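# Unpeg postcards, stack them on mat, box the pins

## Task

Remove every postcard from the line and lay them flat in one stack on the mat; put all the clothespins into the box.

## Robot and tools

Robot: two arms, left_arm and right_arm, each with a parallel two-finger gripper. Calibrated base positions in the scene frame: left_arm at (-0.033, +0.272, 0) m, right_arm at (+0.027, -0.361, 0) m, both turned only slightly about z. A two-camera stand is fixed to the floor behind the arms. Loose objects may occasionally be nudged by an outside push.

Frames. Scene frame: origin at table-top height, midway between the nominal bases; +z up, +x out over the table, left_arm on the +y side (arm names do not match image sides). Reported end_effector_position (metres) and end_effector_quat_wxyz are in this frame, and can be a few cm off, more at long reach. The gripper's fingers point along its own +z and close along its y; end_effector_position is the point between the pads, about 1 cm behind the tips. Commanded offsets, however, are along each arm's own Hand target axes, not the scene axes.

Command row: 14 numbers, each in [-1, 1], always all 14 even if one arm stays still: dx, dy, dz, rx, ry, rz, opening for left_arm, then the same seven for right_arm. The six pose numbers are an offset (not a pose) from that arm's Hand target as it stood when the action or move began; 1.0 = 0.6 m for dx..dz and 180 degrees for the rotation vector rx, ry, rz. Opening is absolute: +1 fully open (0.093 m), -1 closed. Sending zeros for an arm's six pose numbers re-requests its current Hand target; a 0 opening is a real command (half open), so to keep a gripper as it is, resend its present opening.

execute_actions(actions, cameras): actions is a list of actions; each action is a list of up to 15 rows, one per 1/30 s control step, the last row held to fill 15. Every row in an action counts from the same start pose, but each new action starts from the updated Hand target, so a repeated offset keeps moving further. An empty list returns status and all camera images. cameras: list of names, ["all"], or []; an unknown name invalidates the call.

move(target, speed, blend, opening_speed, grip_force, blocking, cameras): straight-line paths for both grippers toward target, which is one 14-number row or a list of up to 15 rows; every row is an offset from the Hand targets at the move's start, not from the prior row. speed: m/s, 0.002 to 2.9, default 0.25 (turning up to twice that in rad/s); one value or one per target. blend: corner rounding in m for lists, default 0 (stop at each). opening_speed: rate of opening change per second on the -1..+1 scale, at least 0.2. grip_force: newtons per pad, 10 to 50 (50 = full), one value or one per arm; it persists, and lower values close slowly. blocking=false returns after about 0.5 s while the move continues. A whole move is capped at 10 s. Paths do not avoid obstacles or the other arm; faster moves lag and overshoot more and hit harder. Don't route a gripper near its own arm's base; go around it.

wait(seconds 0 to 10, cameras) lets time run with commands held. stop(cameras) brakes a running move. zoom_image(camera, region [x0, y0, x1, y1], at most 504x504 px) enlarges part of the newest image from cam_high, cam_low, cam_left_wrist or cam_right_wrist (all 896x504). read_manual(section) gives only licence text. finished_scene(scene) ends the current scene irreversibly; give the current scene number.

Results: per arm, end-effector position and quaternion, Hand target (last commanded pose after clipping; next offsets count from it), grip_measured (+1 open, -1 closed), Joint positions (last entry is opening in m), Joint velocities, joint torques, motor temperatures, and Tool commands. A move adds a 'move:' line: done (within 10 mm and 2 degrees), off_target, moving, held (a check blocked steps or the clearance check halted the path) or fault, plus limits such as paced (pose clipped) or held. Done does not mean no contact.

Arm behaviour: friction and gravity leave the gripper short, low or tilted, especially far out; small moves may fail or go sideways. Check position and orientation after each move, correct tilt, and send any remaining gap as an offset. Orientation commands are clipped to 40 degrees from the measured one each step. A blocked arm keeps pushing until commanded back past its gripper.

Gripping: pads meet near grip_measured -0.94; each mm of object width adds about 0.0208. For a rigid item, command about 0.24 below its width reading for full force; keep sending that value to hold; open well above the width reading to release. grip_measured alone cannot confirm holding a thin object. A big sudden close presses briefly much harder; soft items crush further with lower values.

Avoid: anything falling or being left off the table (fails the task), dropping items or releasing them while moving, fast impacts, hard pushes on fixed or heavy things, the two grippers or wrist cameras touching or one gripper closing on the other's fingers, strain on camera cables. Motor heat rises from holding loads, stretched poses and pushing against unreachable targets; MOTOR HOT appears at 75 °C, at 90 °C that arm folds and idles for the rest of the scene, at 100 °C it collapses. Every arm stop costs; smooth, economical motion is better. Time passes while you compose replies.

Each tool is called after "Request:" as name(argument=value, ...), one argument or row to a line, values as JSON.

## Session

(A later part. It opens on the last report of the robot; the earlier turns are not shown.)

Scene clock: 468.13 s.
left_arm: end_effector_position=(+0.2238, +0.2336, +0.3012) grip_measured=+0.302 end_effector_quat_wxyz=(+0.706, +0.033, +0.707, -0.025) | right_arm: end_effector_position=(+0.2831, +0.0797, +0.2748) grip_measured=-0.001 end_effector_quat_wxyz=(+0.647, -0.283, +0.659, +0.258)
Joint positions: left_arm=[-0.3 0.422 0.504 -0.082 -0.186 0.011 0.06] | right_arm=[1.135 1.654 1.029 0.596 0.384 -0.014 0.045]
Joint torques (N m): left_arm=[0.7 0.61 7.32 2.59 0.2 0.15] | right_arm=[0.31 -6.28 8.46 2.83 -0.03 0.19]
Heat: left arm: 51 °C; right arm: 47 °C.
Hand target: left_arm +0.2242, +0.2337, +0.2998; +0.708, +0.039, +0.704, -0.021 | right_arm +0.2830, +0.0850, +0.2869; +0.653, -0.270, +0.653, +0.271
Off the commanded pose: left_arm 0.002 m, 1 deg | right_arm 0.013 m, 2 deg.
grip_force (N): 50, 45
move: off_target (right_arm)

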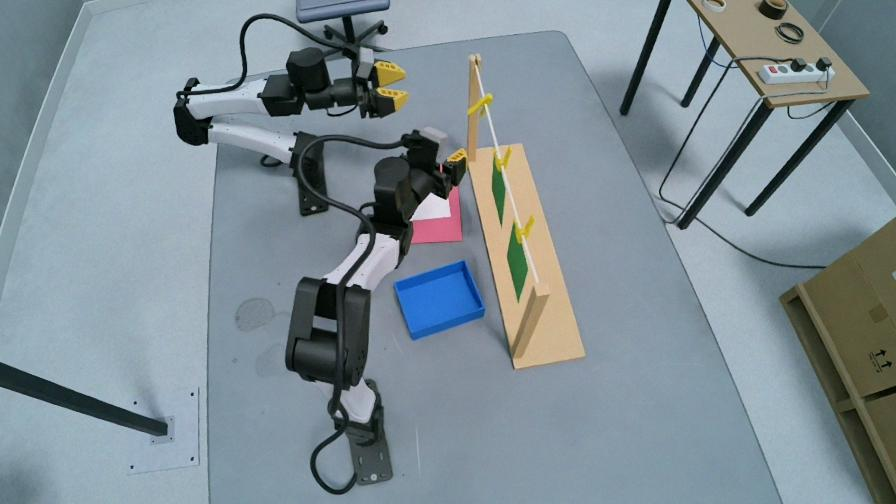

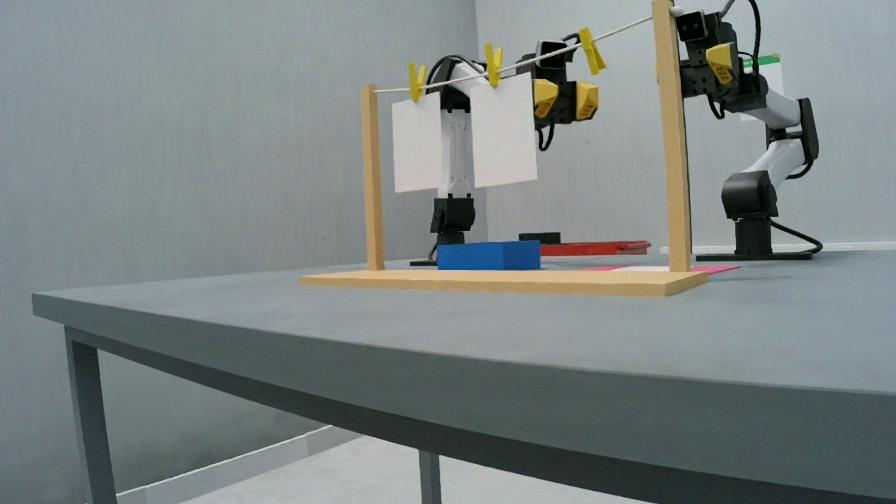

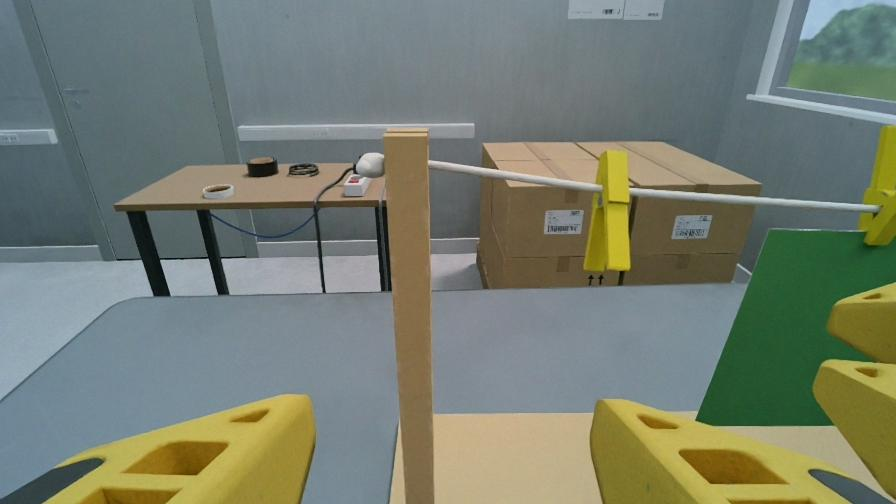

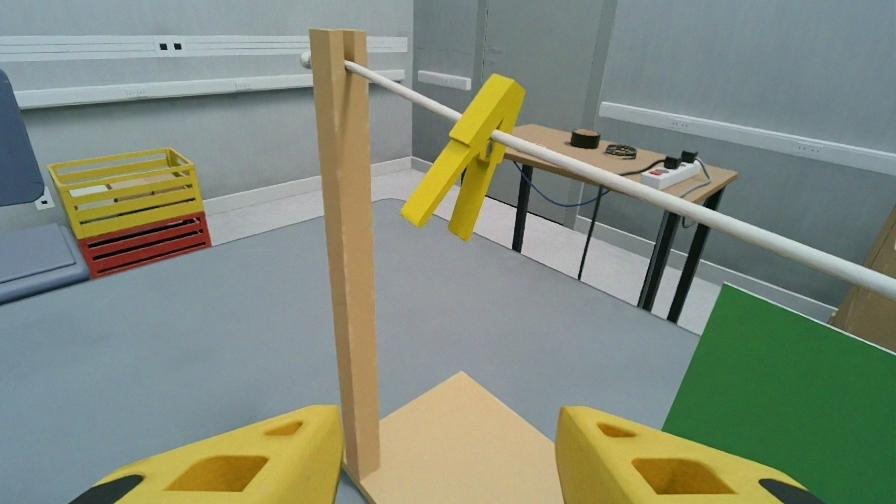

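Request:
move(
  target=[0,0,0,0,0,0,0.3,-0.0253,0,0.075,0,0,0.083,0],
  speed=0.12,
  cameras=["cam_left_wrist","cam_right_wrist"],
)

Scene clock: 499.43 s.
left_arm: end_effector_position=(+0.2238, +0.2336, +0.3012) grip_measured=+0.302 end_effector_quat_wxyz=(+0.706, +0.033, +0.707, -0.025) | right_arm: end_effector_position=(+0.3120, +0.1121, +0.2900) grip_measured=-0.001 end_effector_quat_wxyz=(+0.610, -0.189, +0.692, +0.337)
Joint positions: left_arm=[-0.3 0.422 0.504 -0.082 -0.186 0.011 0.06] | right_arm=[1.105 1.788 1.249 0.508 0.366 0.249 0.045]
Joint torques (N m): left_arm=[0.57 0.87 7.38 2.55 0.2 0.13] | right_arm=[-0.91 -7.39 8.65 2.84 -0.32 0.15]
Motor temperatures (°C): left_arm=[32 35 50 55 29 29 31] | right_arm=[32 46 40 48 31 29 30]
Heat: left arm: 55 °C; right arm: 48 °C.
Hand target: left_arm +0.2242, +0.2337, +0.2998; +0.708, +0.039, +0.704, -0.021 | right_arm +0.3147, +0.1169, +0.3019; +0.612, -0.183, +0.683, +0.353
Off the commanded pose: left_arm 0.002 m, 1 deg | right_arm 0.013 m, 2 deg.
grip_force (N): 50, 45
move: off_target (right_arm)
Images, in order (width x height): cam_left_wrist 896x504, cam_right_wrist 896x504.

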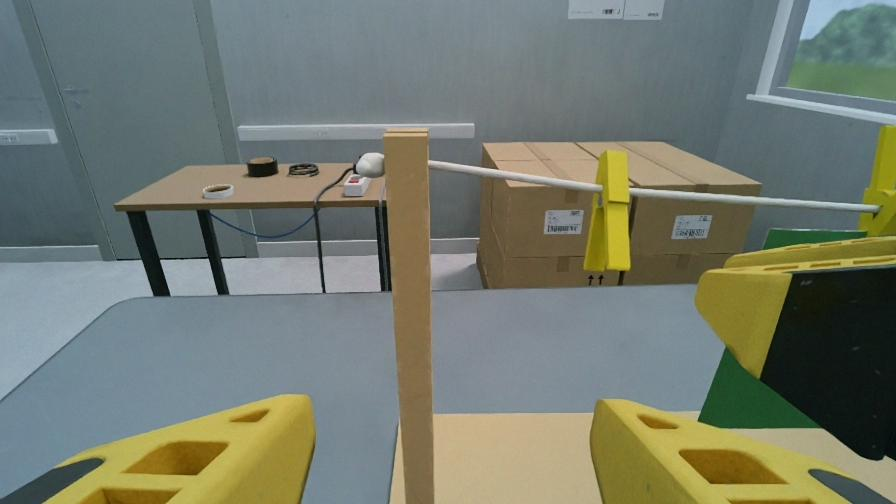

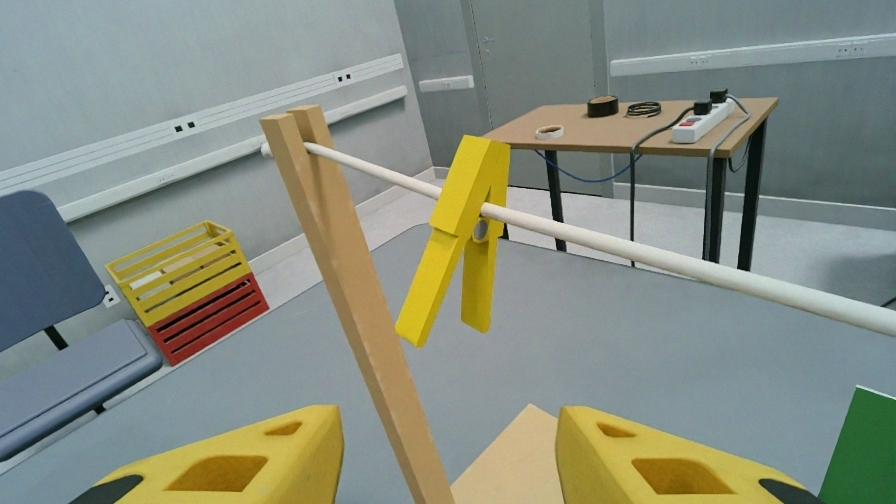

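Request:
move(
  target=[0,0,0,0,0,0,0.3,0,0,0.075,0,0,0,0],
  speed=0.06,
  cameras=["cam_low","cam_left_wrist","cam_right_wrist"],
)

Request:
zoom_image(
  camera="cam_left_wrist",
  region=[520, 120, 760, 320],
)

Scene clock: 519.97 s.
left_arm: end_effector_position=(+0.2238, +0.2336, +0.3012) grip_measured=+0.302 end_effector_quat_wxyz=(+0.706, +0.033, +0.707, -0.025) | right_arm: end_effector_position=(+0.3437, +0.1445, +0.2897) grip_measured=-0.001 end_effector_quat_wxyz=(+0.609, -0.189, +0.692, +0.337)
Joint positions: left_arm=[-0.3 0.422 0.504 -0.082 -0.186 0.011 0.06] | right_arm=[1.069 1.944 1.455 0.458 0.331 0.249 0.045]
Joint torques (N m): left_arm=[0.84 1.05 7.2 2.57 0.2 0.19] | right_arm=[-0.88 -8.69 8.77 2.87 -0.31 0.13]
Motor temperatures (°C): left_arm=[32 35 50 56 29 29 31] | right_arm=[32 47 42 49 31 29 30]
Heat: left arm: 56 °C; right arm: 49 °C.
Hand target: left_arm +0.2242, +0.2337, +0.2998; +0.708, +0.039, +0.704, -0.021 | right_arm +0.3465, +0.1488, +0.3019; +0.612, -0.183, +0.683, +0.353
Off the commanded pose: left_arm 0.002 m, 1 deg | right_arm 0.013 m, 2 deg.
grip_force (N): 50, 45
move: off_target (right_arm)
Images, in order (width x height): cam_low 896x504, cam_left_wrist 896x504, cam_right_wrist 896x504.

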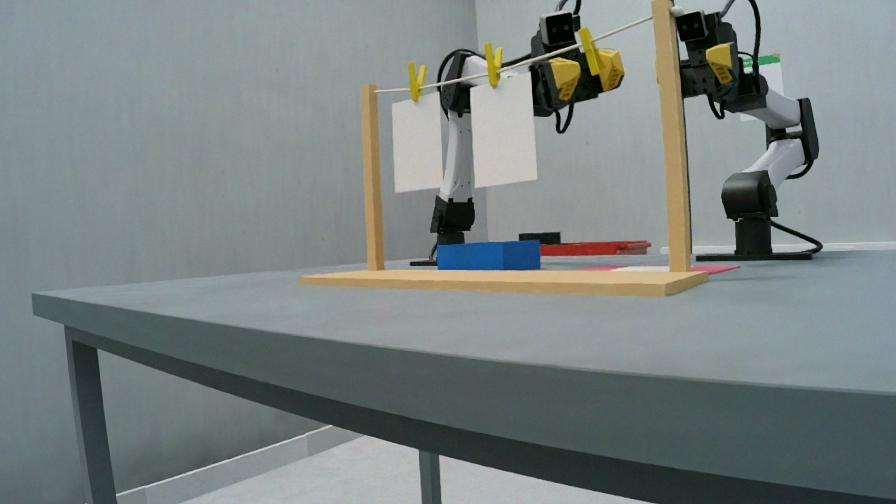

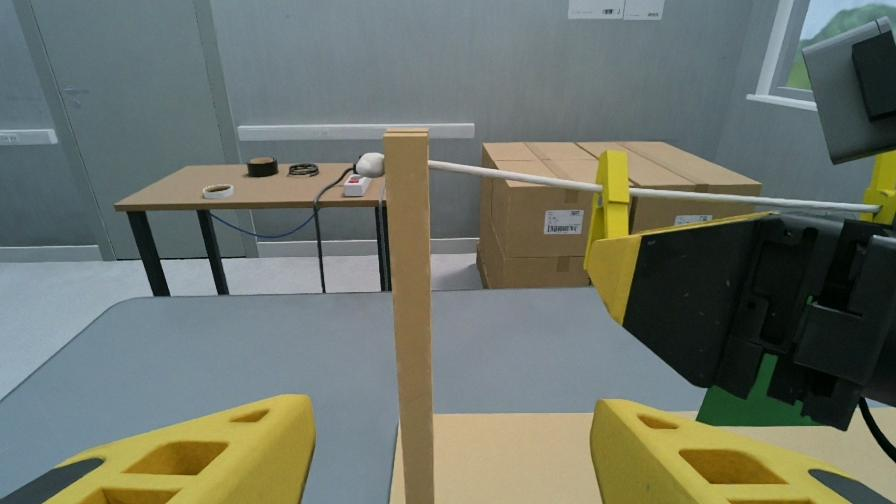

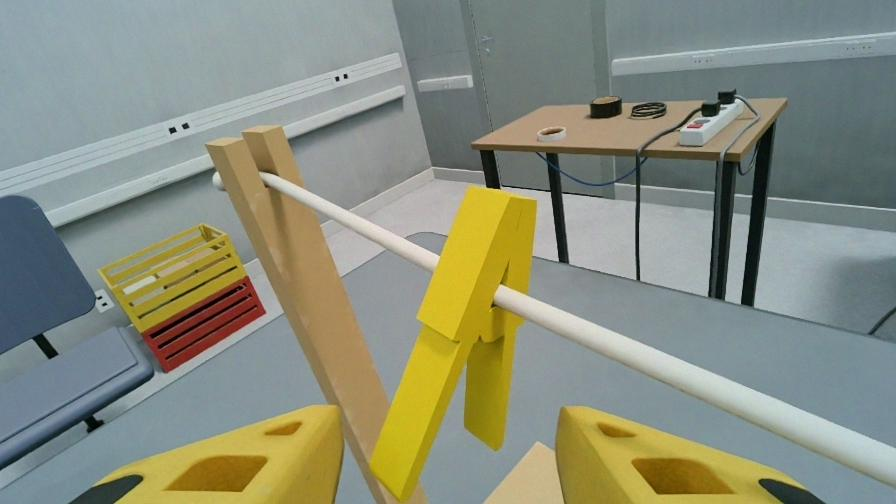

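Scaled by 2.100.

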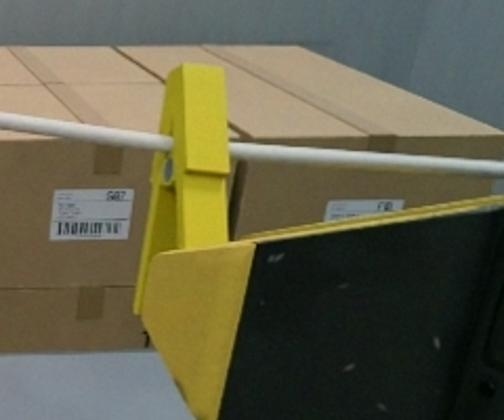

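Request:
move(
  target=[0,0,0,0,0,0,0.3,0,0,0,0,0,0,-1],
  speed=0.06,
  grip_force=[50,30],
  cameras=["cam_low","cam_left_wrist","cam_right_wrist"],
)

Request:
zoom_image(
  camera="cam_left_wrist",
  region=[520, 120, 760, 320],
)

Scene clock: 530.03 s.
left_arm: end_effector_position=(+0.2238, +0.2336, +0.3012) grip_measured=+0.302 end_effector_quat_wxyz=(+0.706, +0.033, +0.707, -0.025) | right_arm: end_effector_position=(+0.3436, +0.1446, +0.2893) grip_measured=-0.990 end_effector_quat_wxyz=(+0.609, -0.190, +0.693, +0.337)
Joint positions: left_arm=[-0.3 0.422 0.504 -0.082 -0.186 0.011 0.06] | right_arm=[1.069 1.944 1.455 0.456 0.33 0.25 0]
Joint torques (N m): left_arm=[0.73 1.17 7.28 2.52 0.11 0.12] | right_arm=[-0.88 -8.69 8.77 2.88 -0.28 0.12]
Motor temperatures (°C): left_arm=[32 34 50 57 29 29 30] | right_arm=[32 48 42 48 31 29 30]
Heat: left arm: 57 °C; right arm: 48 °C.
Hand target: left_arm +0.2242, +0.2337, +0.2998; +0.708, +0.039, +0.704, -0.021 | right_arm +0.3465, +0.1488, +0.3018; +0.612, -0.183, +0.683, +0.353
Off the commanded pose: left_arm 0.002 m, 1 deg | right_arm 0.014 m, 2 deg.
grip_force (N): 50, 30
move: off_target (right_arm)
Images, in order (width x height): cam_low 896x504, cam_left_wrist 896x504, cam_right_wrist 896x504.

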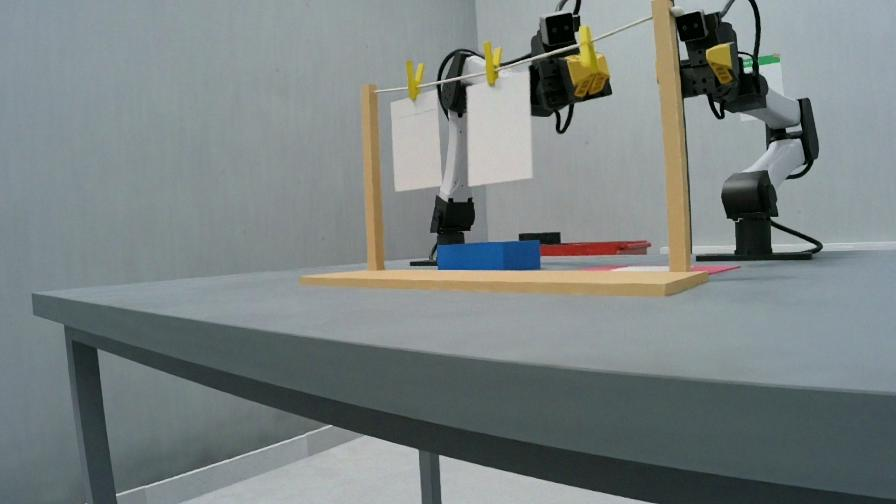

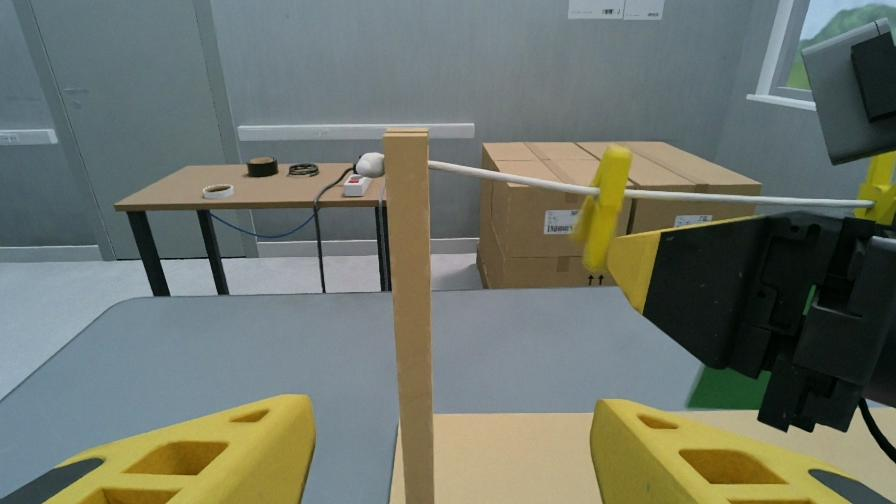

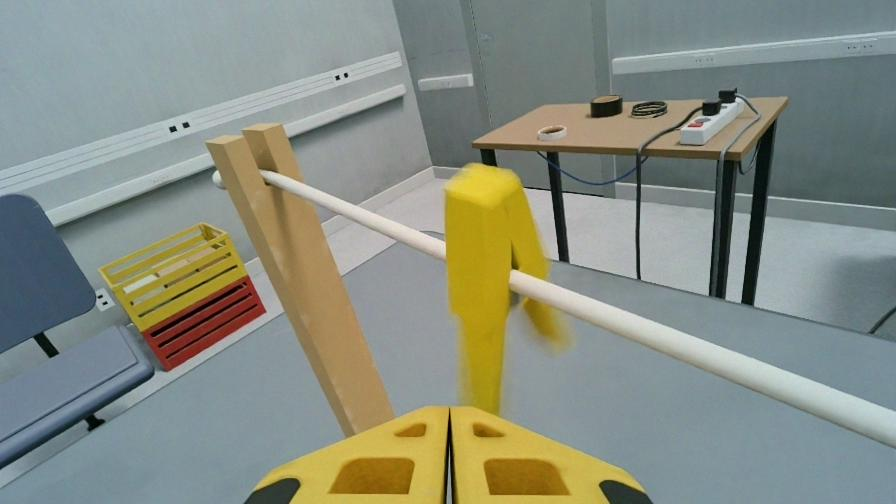

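Scaled by 2.100.

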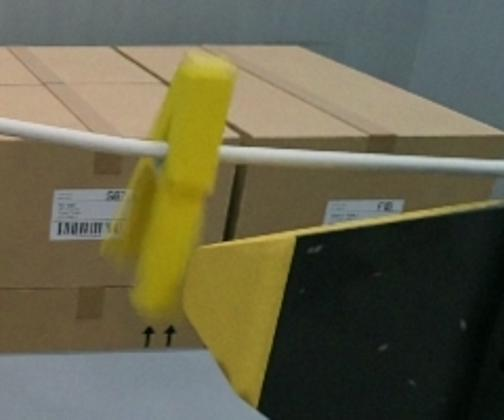

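Request:
move(
  target=[0,0,0,0,0,0,0.3,0,0,-0.05,0,0,0,0],
  speed=0.1,
  cameras=["cam_left_wrist","cam_right_wrist"],
)

Request:
zoom_image(
  camera="cam_right_wrist",
  region=[360, 120, 640, 400],
)

Request:
zoom_image(
  camera="cam_left_wrist",
  region=[520, 120, 760, 320],
)

Scene clock: 541.33 s.
left_arm: end_effector_position=(+0.2238, +0.2336, +0.3012) grip_measured=+0.302 end_effector_quat_wxyz=(+0.706, +0.033, +0.707, -0.025) | right_arm: end_effector_position=(+0.3304, +0.1320, +0.2842) grip_measured=-0.001 end_effector_quat_wxyz=(+0.603, -0.196, +0.696, +0.337)
Joint positions: left_arm=[-0.3 0.422 0.504 -0.082 -0.186 0.011 0.06] | right_arm=[1.08 1.882 1.362 0.472 0.33 0.25 0.045]
Joint torques (N m): left_arm=[0.85 0.9 7.41 2.59 0.22 0.13] | right_arm=[0.2 -11.32 5.24 3.11 -0.04 0.12]
Motor temperatures (°C): left_arm=[32 34 50 57 29 29 30] | right_arm=[32 49 42 48 31 29 30]
Heat: left arm: 57 °C; right arm: 49 °C.
Hand target: left_arm +0.2242, +0.2337, +0.2998; +0.708, +0.039, +0.704, -0.021 | right_arm +0.3255, +0.1274, +0.3020; +0.613, -0.183, +0.683, +0.353
Off the commanded pose: left_arm 0.002 m, 1 deg | right_arm 0.019 m, 3 deg.
grip_force (N): 50, 30
move: off_target (right_arm)
Images, in order (width x height): cam_left_wrist 896x504, cam_right_wrist 896x504.

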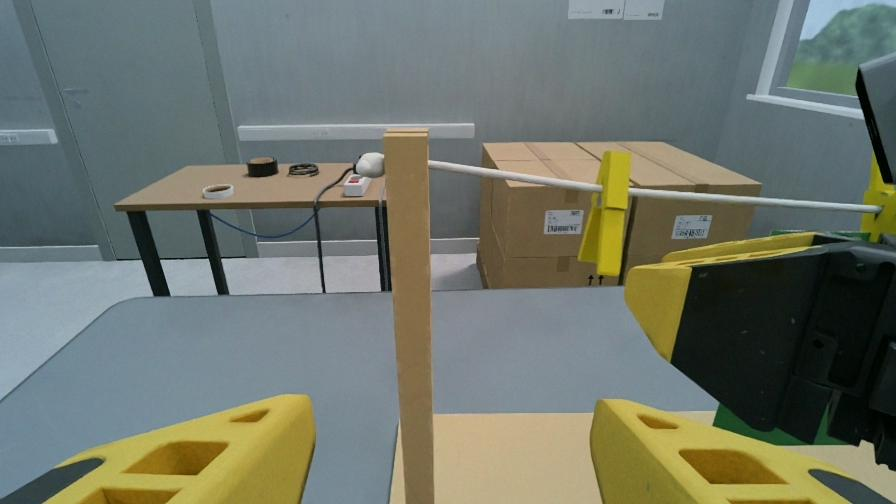

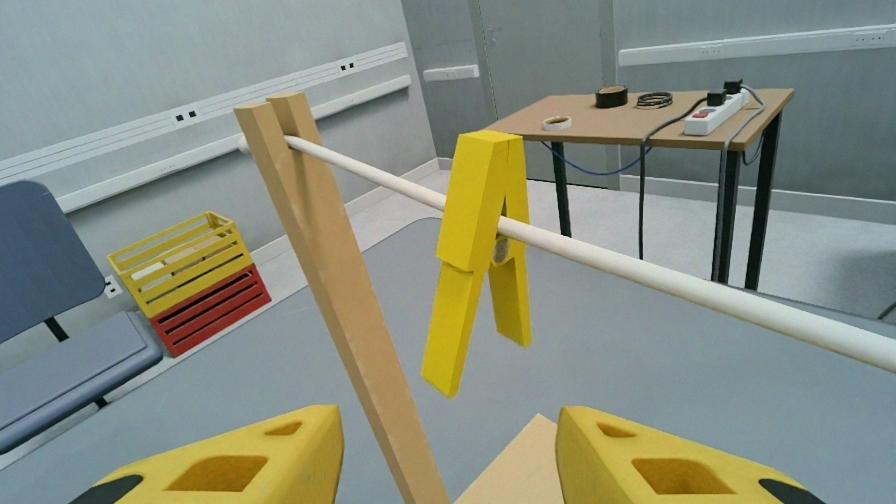

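Scaled by 1.800.

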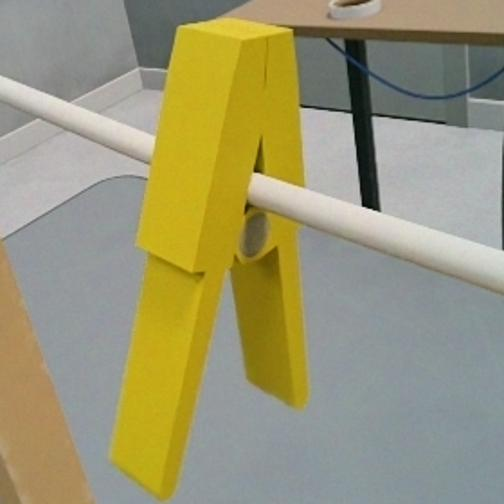

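Scaled by 2.100.

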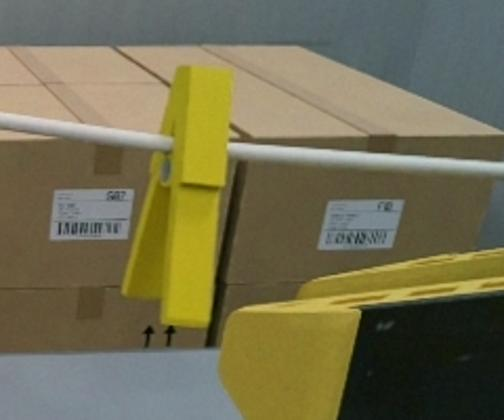

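Request:
move(
  target=[
    [0,0,0,0,0,0,0.3,0.0,-0.0135,0,0,0,0,0],
    [0,0,0,0,0,0,0.3,0.0033,-0.0135,0.0833,0,0,0,0],
  ],
  speed=0.06,
  cameras=["cam_left_wrist","cam_right_wrist"],
)

Request:
zoom_image(
  camera="cam_left_wrist",
  region=[520, 120, 760, 320],
)

Scene clock: 569.93 s.
left_arm: end_effector_position=(+0.2238, +0.2336, +0.3012) grip_measured=+0.302 end_effector_quat_wxyz=(+0.706, +0.033, +0.707, -0.025) | right_arm: end_effector_position=(+0.3628, +0.1537, +0.2861) grip_measured=-0.001 end_effector_quat_wxyz=(+0.609, -0.188, +0.692, +0.338)
Joint positions: left_arm=[-0.3 0.422 0.504 -0.082 -0.186 0.011 0.06] | right_arm=[1.041 2.011 1.535 0.445 0.302 0.25 0.045]
Joint torques (N m): left_arm=[1.07 0.95 7.47 2.61 0.23 0.11] | right_arm=[-0.91 -9.17 8.79 2.88 -0.3 0.12]
Motor temperatures (°C): left_arm=[32 34 50 58 29 29 30] | right_arm=[32 56 41 52 31 29 30]
Heat: left arm: 58 °C; right arm: 56 °C.
Hand target: left_arm +0.2242, +0.2337, +0.2998; +0.708, +0.039, +0.704, -0.021 | right_arm +0.3659, +0.1576, +0.2980; +0.613, -0.183, +0.683, +0.353
Off the commanded pose: left_arm 0.002 m, 1 deg | right_arm 0.013 m, 2 deg.
grip_force (N): 50, 30
move: off_target (right_arm)
Images, in order (width x height): cam_left_wrist 896x504, cam_right_wrist 896x504.

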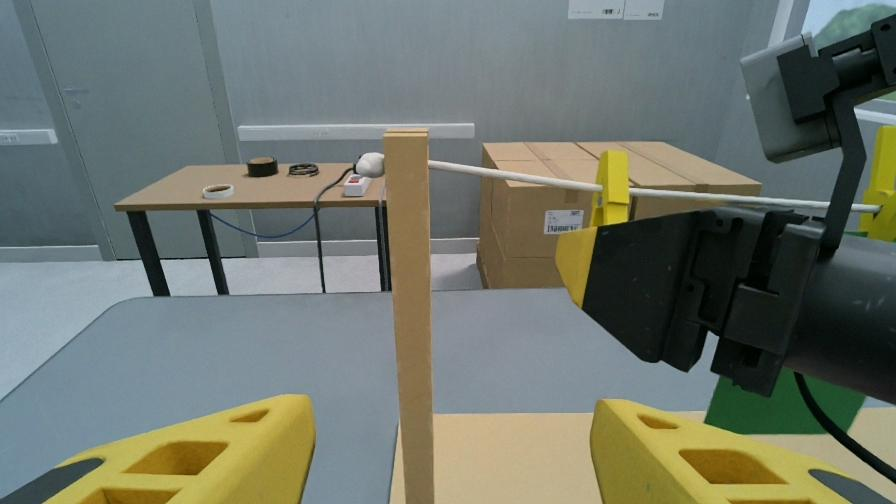

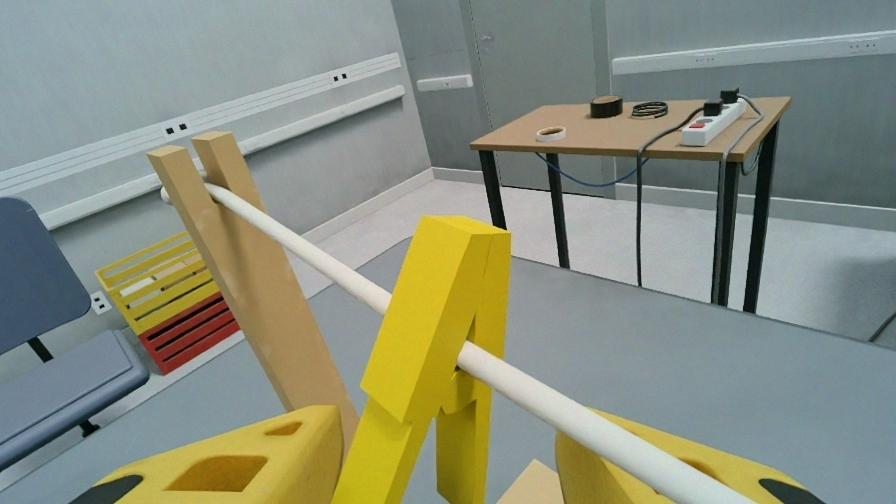

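Scaled by 2.100.

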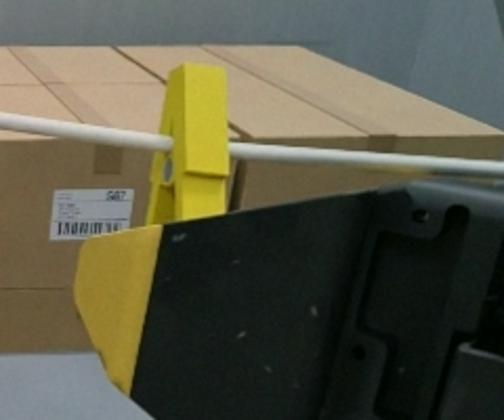

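Request:
move(
  target=[0,0,0,0,0,0,0.3,0,0,0,0,0,0,-1],
  speed=0.06,
  grip_force=[50,20],
  cameras=["cam_low","cam_left_wrist","cam_right_wrist"],
)

Request:
zoom_image(
  camera="cam_left_wrist",
  region=[520, 120, 760, 320],
)

Scene clock: 578.47 s.
left_arm: end_effector_position=(+0.2238, +0.2336, +0.3013) grip_measured=+0.302 end_effector_quat_wxyz=(+0.706, +0.033, +0.707, -0.025) | right_arm: end_effector_position=(+0.3626, +0.1539, +0.2857) grip_measured=-0.813 end_effector_quat_wxyz=(+0.608, -0.189, +0.693, +0.338)
Joint positions: left_arm=[-0.3 0.422 0.504 -0.082 -0.186 0.011 0.06] | right_arm=[1.041 2.011 1.535 0.443 0.3 0.25 0.006]
Joint torques (N m): left_arm=[0.62 0.87 7.12 2.55 0.17 0.16] | right_arm=[-0.91 -9.18 8.79 2.88 -0.27 0.12]
Motor temperatures (°C): left_arm=[32 34 50 59 29 29 30] | right_arm=[32 55 42 52 31 29 30]
Heat: left arm: 59 °C; right arm: 55 °C.
Hand target: left_arm +0.2242, +0.2337, +0.2998; +0.708, +0.039, +0.704, -0.021 | right_arm +0.3659, +0.1577, +0.2980; +0.612, -0.183, +0.683, +0.353
Off the commanded pose: left_arm 0.002 m, 1 deg | right_arm 0.013 m, 2 deg.
grip_force (N): 50, 20
move: off_target (right_arm)
Images, in order (width x height): cam_low 896x504, cam_left_wrist 896x504, cam_right_wrist 896x504.

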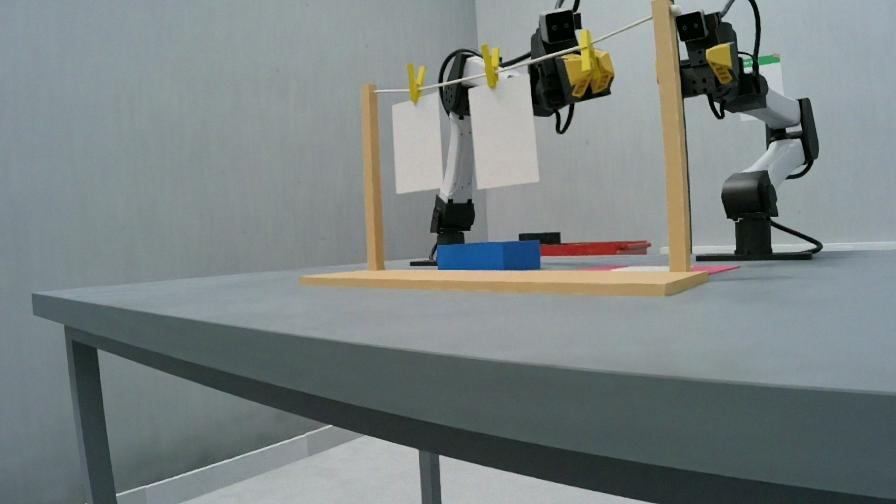

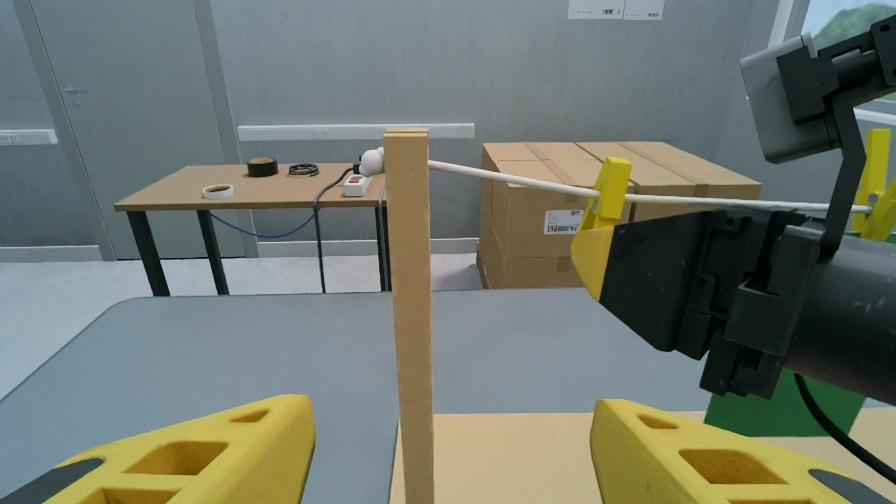

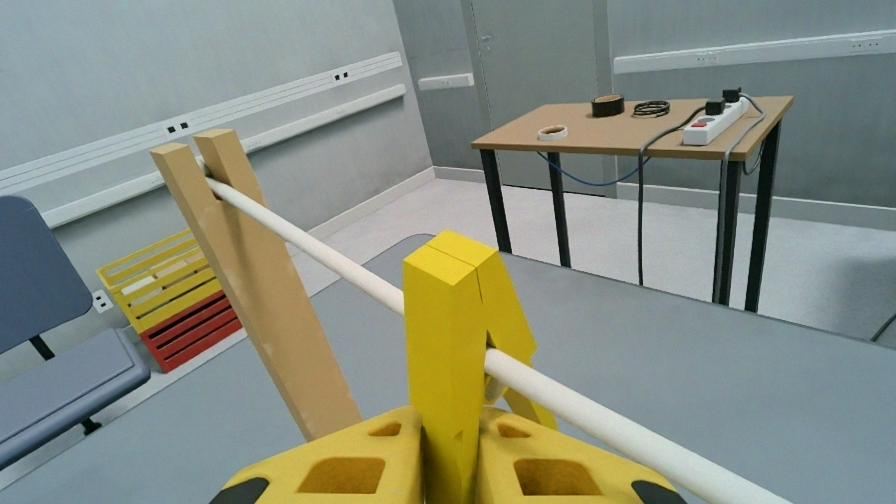

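Scaled by 2.100.

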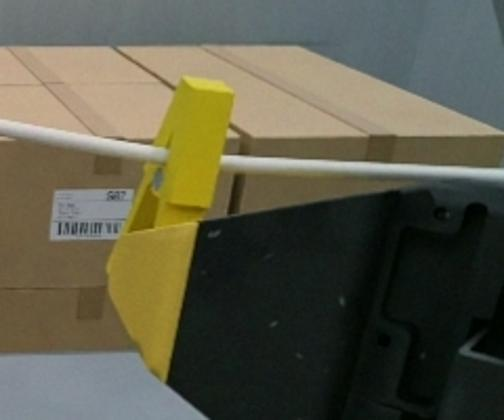

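Request:
move(
  target=[0,0,0,0,0,0,0.3,0.08,0,0,0,0,0,-1],
  speed=0.08,
  grip_force=[50,50],
  cameras=["cam_low","cam_left_wrist","cam_right_wrist"],
)

Scene clock: 587.83 s.
left_arm: end_effector_position=(+0.2238, +0.2336, +0.3013) grip_measured=+0.302 end_effector_quat_wxyz=(+0.706, +0.033, +0.707, -0.025) | right_arm: end_effector_position=(+0.3615, +0.1593, +0.2827) grip_measured=-0.982 end_effector_quat_wxyz=(+0.633, -0.168, +0.662, +0.365)
Joint positions: left_arm=[-0.3 0.422 0.504 -0.082 -0.186 0.011 0.06] | right_arm=[1.05 2.058 1.492 0.638 0.312 0.252 0]
Joint torques (N m): left_arm=[0.7 1.02 7.28 2.6 0.2 0.11] | right_arm=[0.75 -8.02 4.6 2.39 -0.14 0.1]
Motor temperatures (°C): left_arm=[32 34 50 59 29 29 30] | right_arm=[32 54 42 52 31 29 30]
Heat: left arm: 59 °C; right arm: 54 °C.
Hand target: left_arm +0.2242, +0.2337, +0.2998; +0.708, +0.039, +0.704, -0.021 | right_arm +0.3571, +0.1664, +0.2516; +0.612, -0.183, +0.683, +0.353
Off the commanded pose: left_arm 0.002 m, 1 deg | right_arm 0.032 m, 4 deg.
move: off_target (right_arm)
Images, in order (width x height): cam_low 896x504, cam_left_wrist 896x504, cam_right_wrist 896x504.

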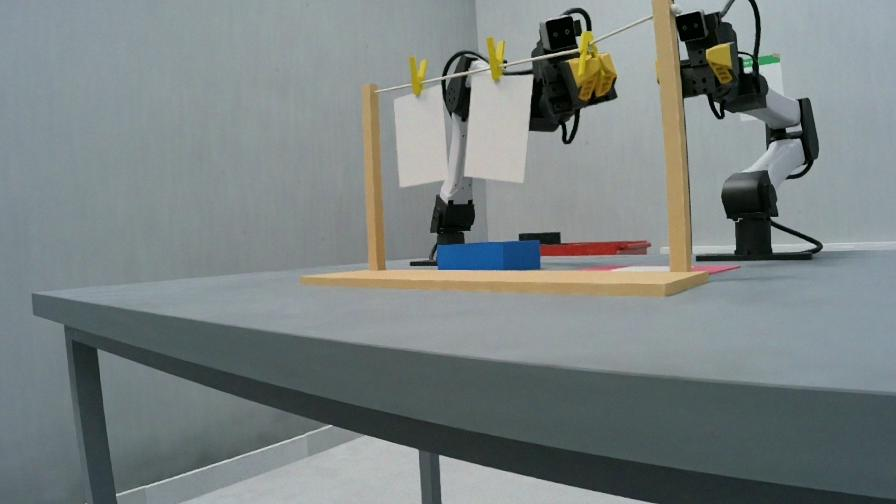

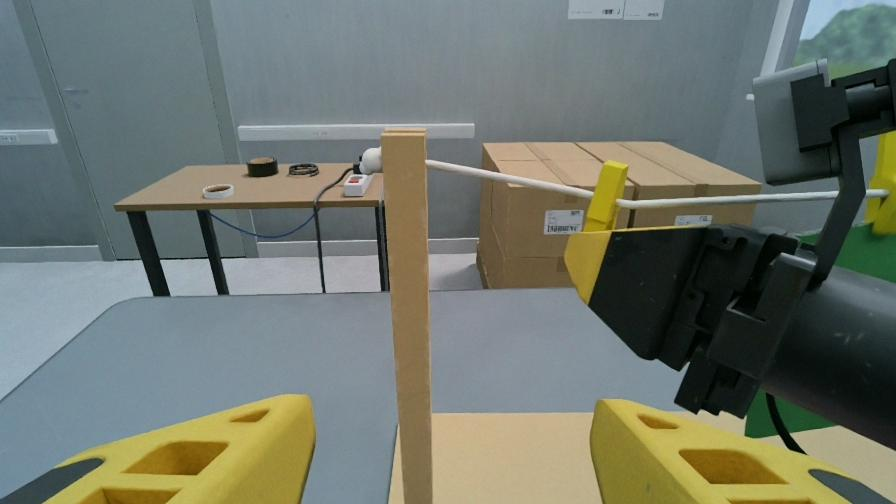

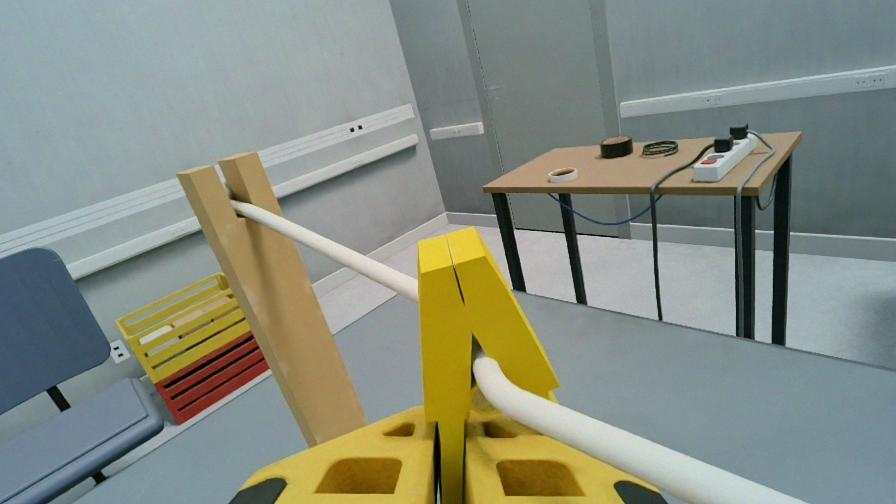

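Request:
move(
  target=[
    [0,0,0,0,0,0,0.3,-0.08,0,0,0,0,0,-1],
    [0,0,0,0,0,0,0.3,-0.08,0,0,0,0,0,0.2],
    [0,0,0,0,0,0,0.3,-0.08,0,-0.2,0,0,0,0.2],
  ],
  speed=0.1,
  cameras=["cam_low","cam_left_wrist","cam_right_wrist"],
)

Request:
zoom_image(
  camera="cam_left_wrist",
  region=[520, 120, 760, 320],
)

Scene clock: 628.67 s.
left_arm: end_effector_position=(+0.2238, +0.2336, +0.3013) grip_measured=+0.302 end_effector_quat_wxyz=(+0.706, +0.033, +0.707, -0.025) | right_arm: end_effector_position=(+0.2841, +0.0774, +0.2856) grip_measured=+0.199 end_effector_quat_wxyz=(+0.604, -0.197, +0.693, +0.341)
Joint positions: left_arm=[-0.3 0.422 0.504 -0.082 -0.186 0.011 0.06] | right_arm=[1.127 1.629 1.057 0.531 0.371 0.252 0.055]
Joint torques (N m): left_arm=[0.64 0.88 7.39 2.58 0.2 0.18] | right_arm=[0.17 -8.65 5.24 3.07 0.02 0.11]
Motor temperatures (°C): left_arm=[32 33 51 60 29 29 30] | right_arm=[32 50 40 48 31 29 30]
Heat: left arm: 60 °C; right arm: 50 °C.
Hand target: left_arm +0.2242, +0.2337, +0.2998; +0.708, +0.039, +0.704, -0.021 | right_arm +0.2811, +0.0728, +0.2979; +0.612, -0.183, +0.683, +0.353
Off the commanded pose: left_arm 0.002 m, 1 deg | right_arm 0.014 m, 3 deg.
move: off_target (right_arm); target 2's new opening was sent with right_arm's hand 0.013 m and 1 deg from that target
Images, in order (width x height): cam_low 896x504, cam_left_wrist 896x504, cam_right_wrist 896x504.

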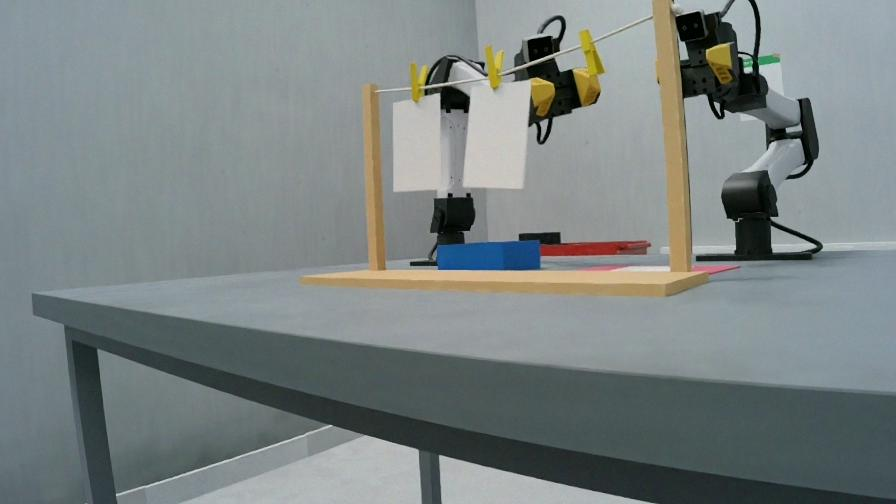

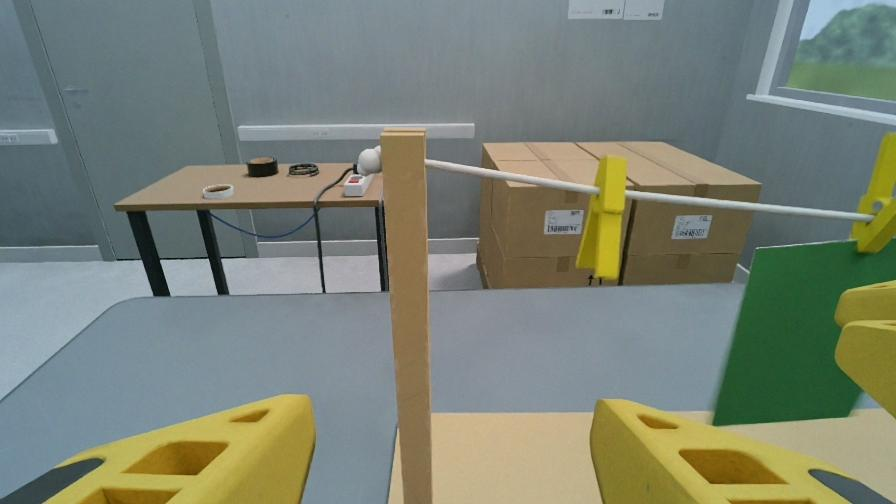

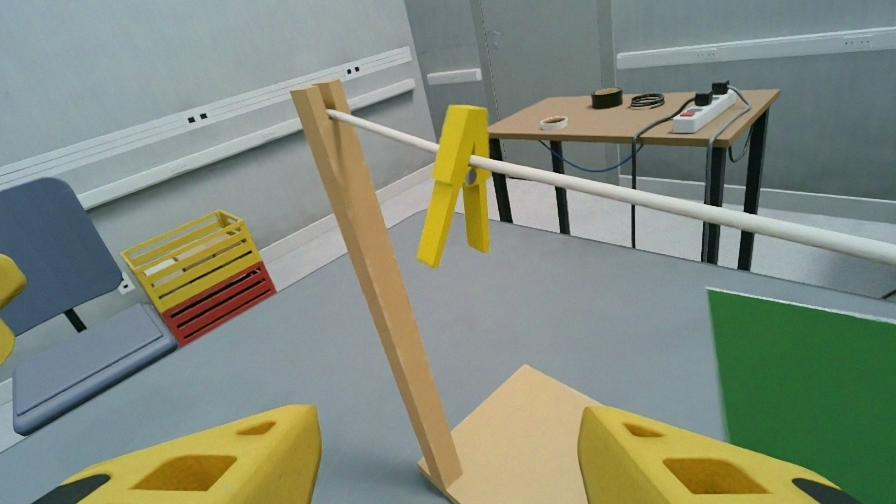

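Scaled by 2.100.

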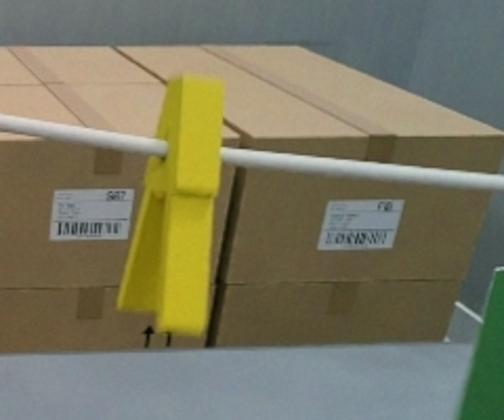

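Request:
move(
  target=[0,0,0,0,0,0,0.3,0,0,-0.2,0,0,0,0.2],
  speed=0.2,
  cameras=[],
)

Request:
move(
  target=[0.0217,-0.1252,0.0638,0.012,0.014,-0.509,0.4,0,0,0,0,0,0,0.2],
  speed=0.25,
  cameras=["cam_low","cam_left_wrist","cam_right_wrist"],
)

Scene clock: 658.67 s.
left_arm: end_effector_position=(+0.2238, +0.2336, +0.3013) grip_measured=+0.302 end_effector_quat_wxyz=(+0.706, +0.033, +0.707, -0.025) | right_arm: end_effector_position=(+0.1977, -0.0093, +0.2993) grip_measured=+0.199 end_effector_quat_wxyz=(+0.613, -0.189, +0.683, +0.351)
Joint positions: left_arm=[-0.3 0.422 0.504 -0.082 -0.186 0.011 0.06] | right_arm=[1.317 1.175 0.707 0.465 0.562 0.252 0.055]
Joint torques (N m): left_arm=[0.55 1.03 7.23 2.61 0.15 0.12] | right_arm=[0.29 -4.1 5.14 2.72 0.03 0.11]
Motor temperatures (°C): left_arm=[32 33 51 61 29 29 30] | right_arm=[32 52 39 51 31 29 30]
Heat: left arm: 61 °C; right arm: 52 °C.
Hand target: left_arm +0.2242, +0.2337, +0.2998; +0.708, +0.039, +0.704, -0.021 | right_arm +0.1961, -0.0120, +0.2981; +0.612, -0.183, +0.683, +0.353
Off the commanded pose: left_arm 0.002 m, 1 deg | right_arm 0.003 m, 1 deg.
move: done
No camera images: "cameras" was empty.

Scene clock: 662.70 s.
left_arm: end_effector_position=(+0.2557, +0.1552, +0.2912) grip_measured=+0.398 end_effector_quat_wxyz=(+0.465, -0.458, +0.534, -0.537) | right_arm: end_effector_position=(+0.1978, -0.0094, +0.2993) grip_measured=+0.199 end_effector_quat_wxyz=(+0.613, -0.189, +0.683, +0.350)
Joint positions: left_arm=[-0.676 0.75 0.492 0.269 -0.496 -1.561 0.064] | right_arm=[1.317 1.175 0.707 0.464 0.563 0.252 0.055]
Joint torques (N m): left_arm=[0.03 -0.1 7.42 2.39 -0.02 -0.07] | right_arm=[0.29 -4.11 5.14 2.73 0.03 0.11]
Motor temperatures (°C): left_arm=[32 33 51 61 29 29 30] | right_arm=[32 51 39 51 31 29 30]
Heat: left arm: 61 °C; right arm: 51 °C.
Hand target: left_arm +0.2561, +0.1560, +0.2850; +0.464, -0.466, +0.532, -0.534 | right_arm +0.1961, -0.0121, +0.2981; +0.613, -0.183, +0.683, +0.353
Off the commanded pose: left_arm 0.006 m, 1 deg | right_arm 0.003 m, 1 deg.
move: done
Images, in order (width x height): cam_low 896x504, cam_left_wrist 896x504, cam_right_wrist 896x504.

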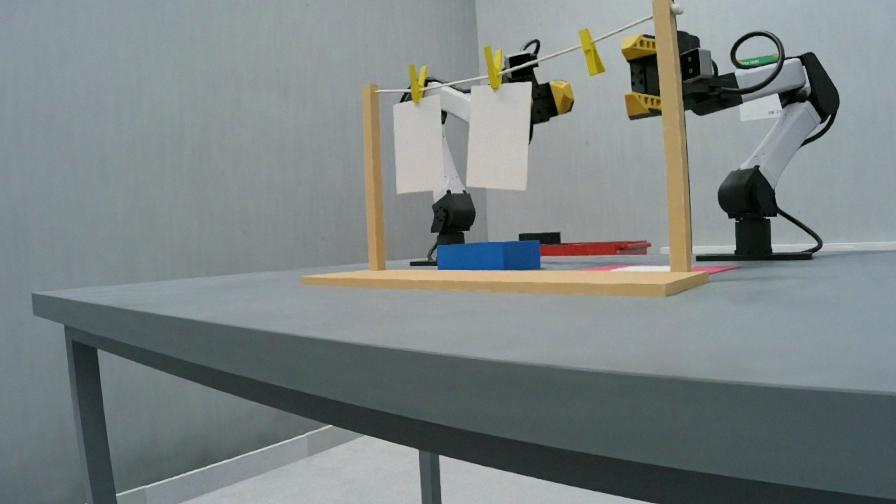

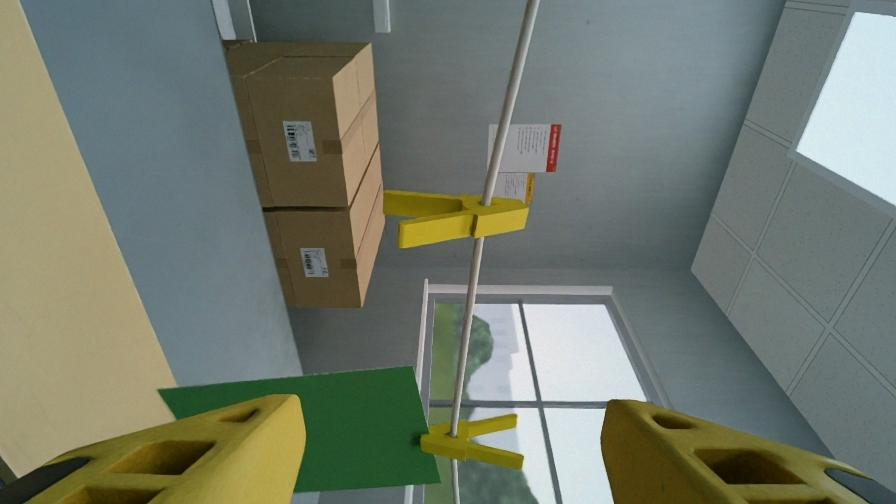

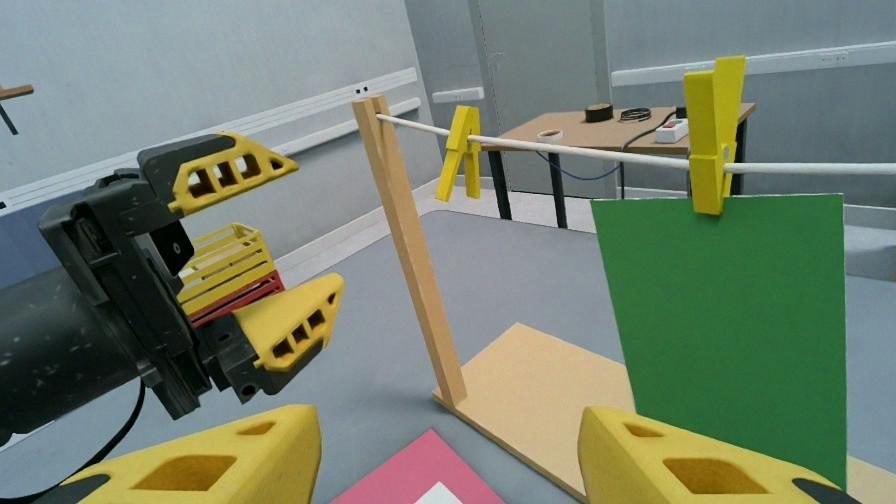

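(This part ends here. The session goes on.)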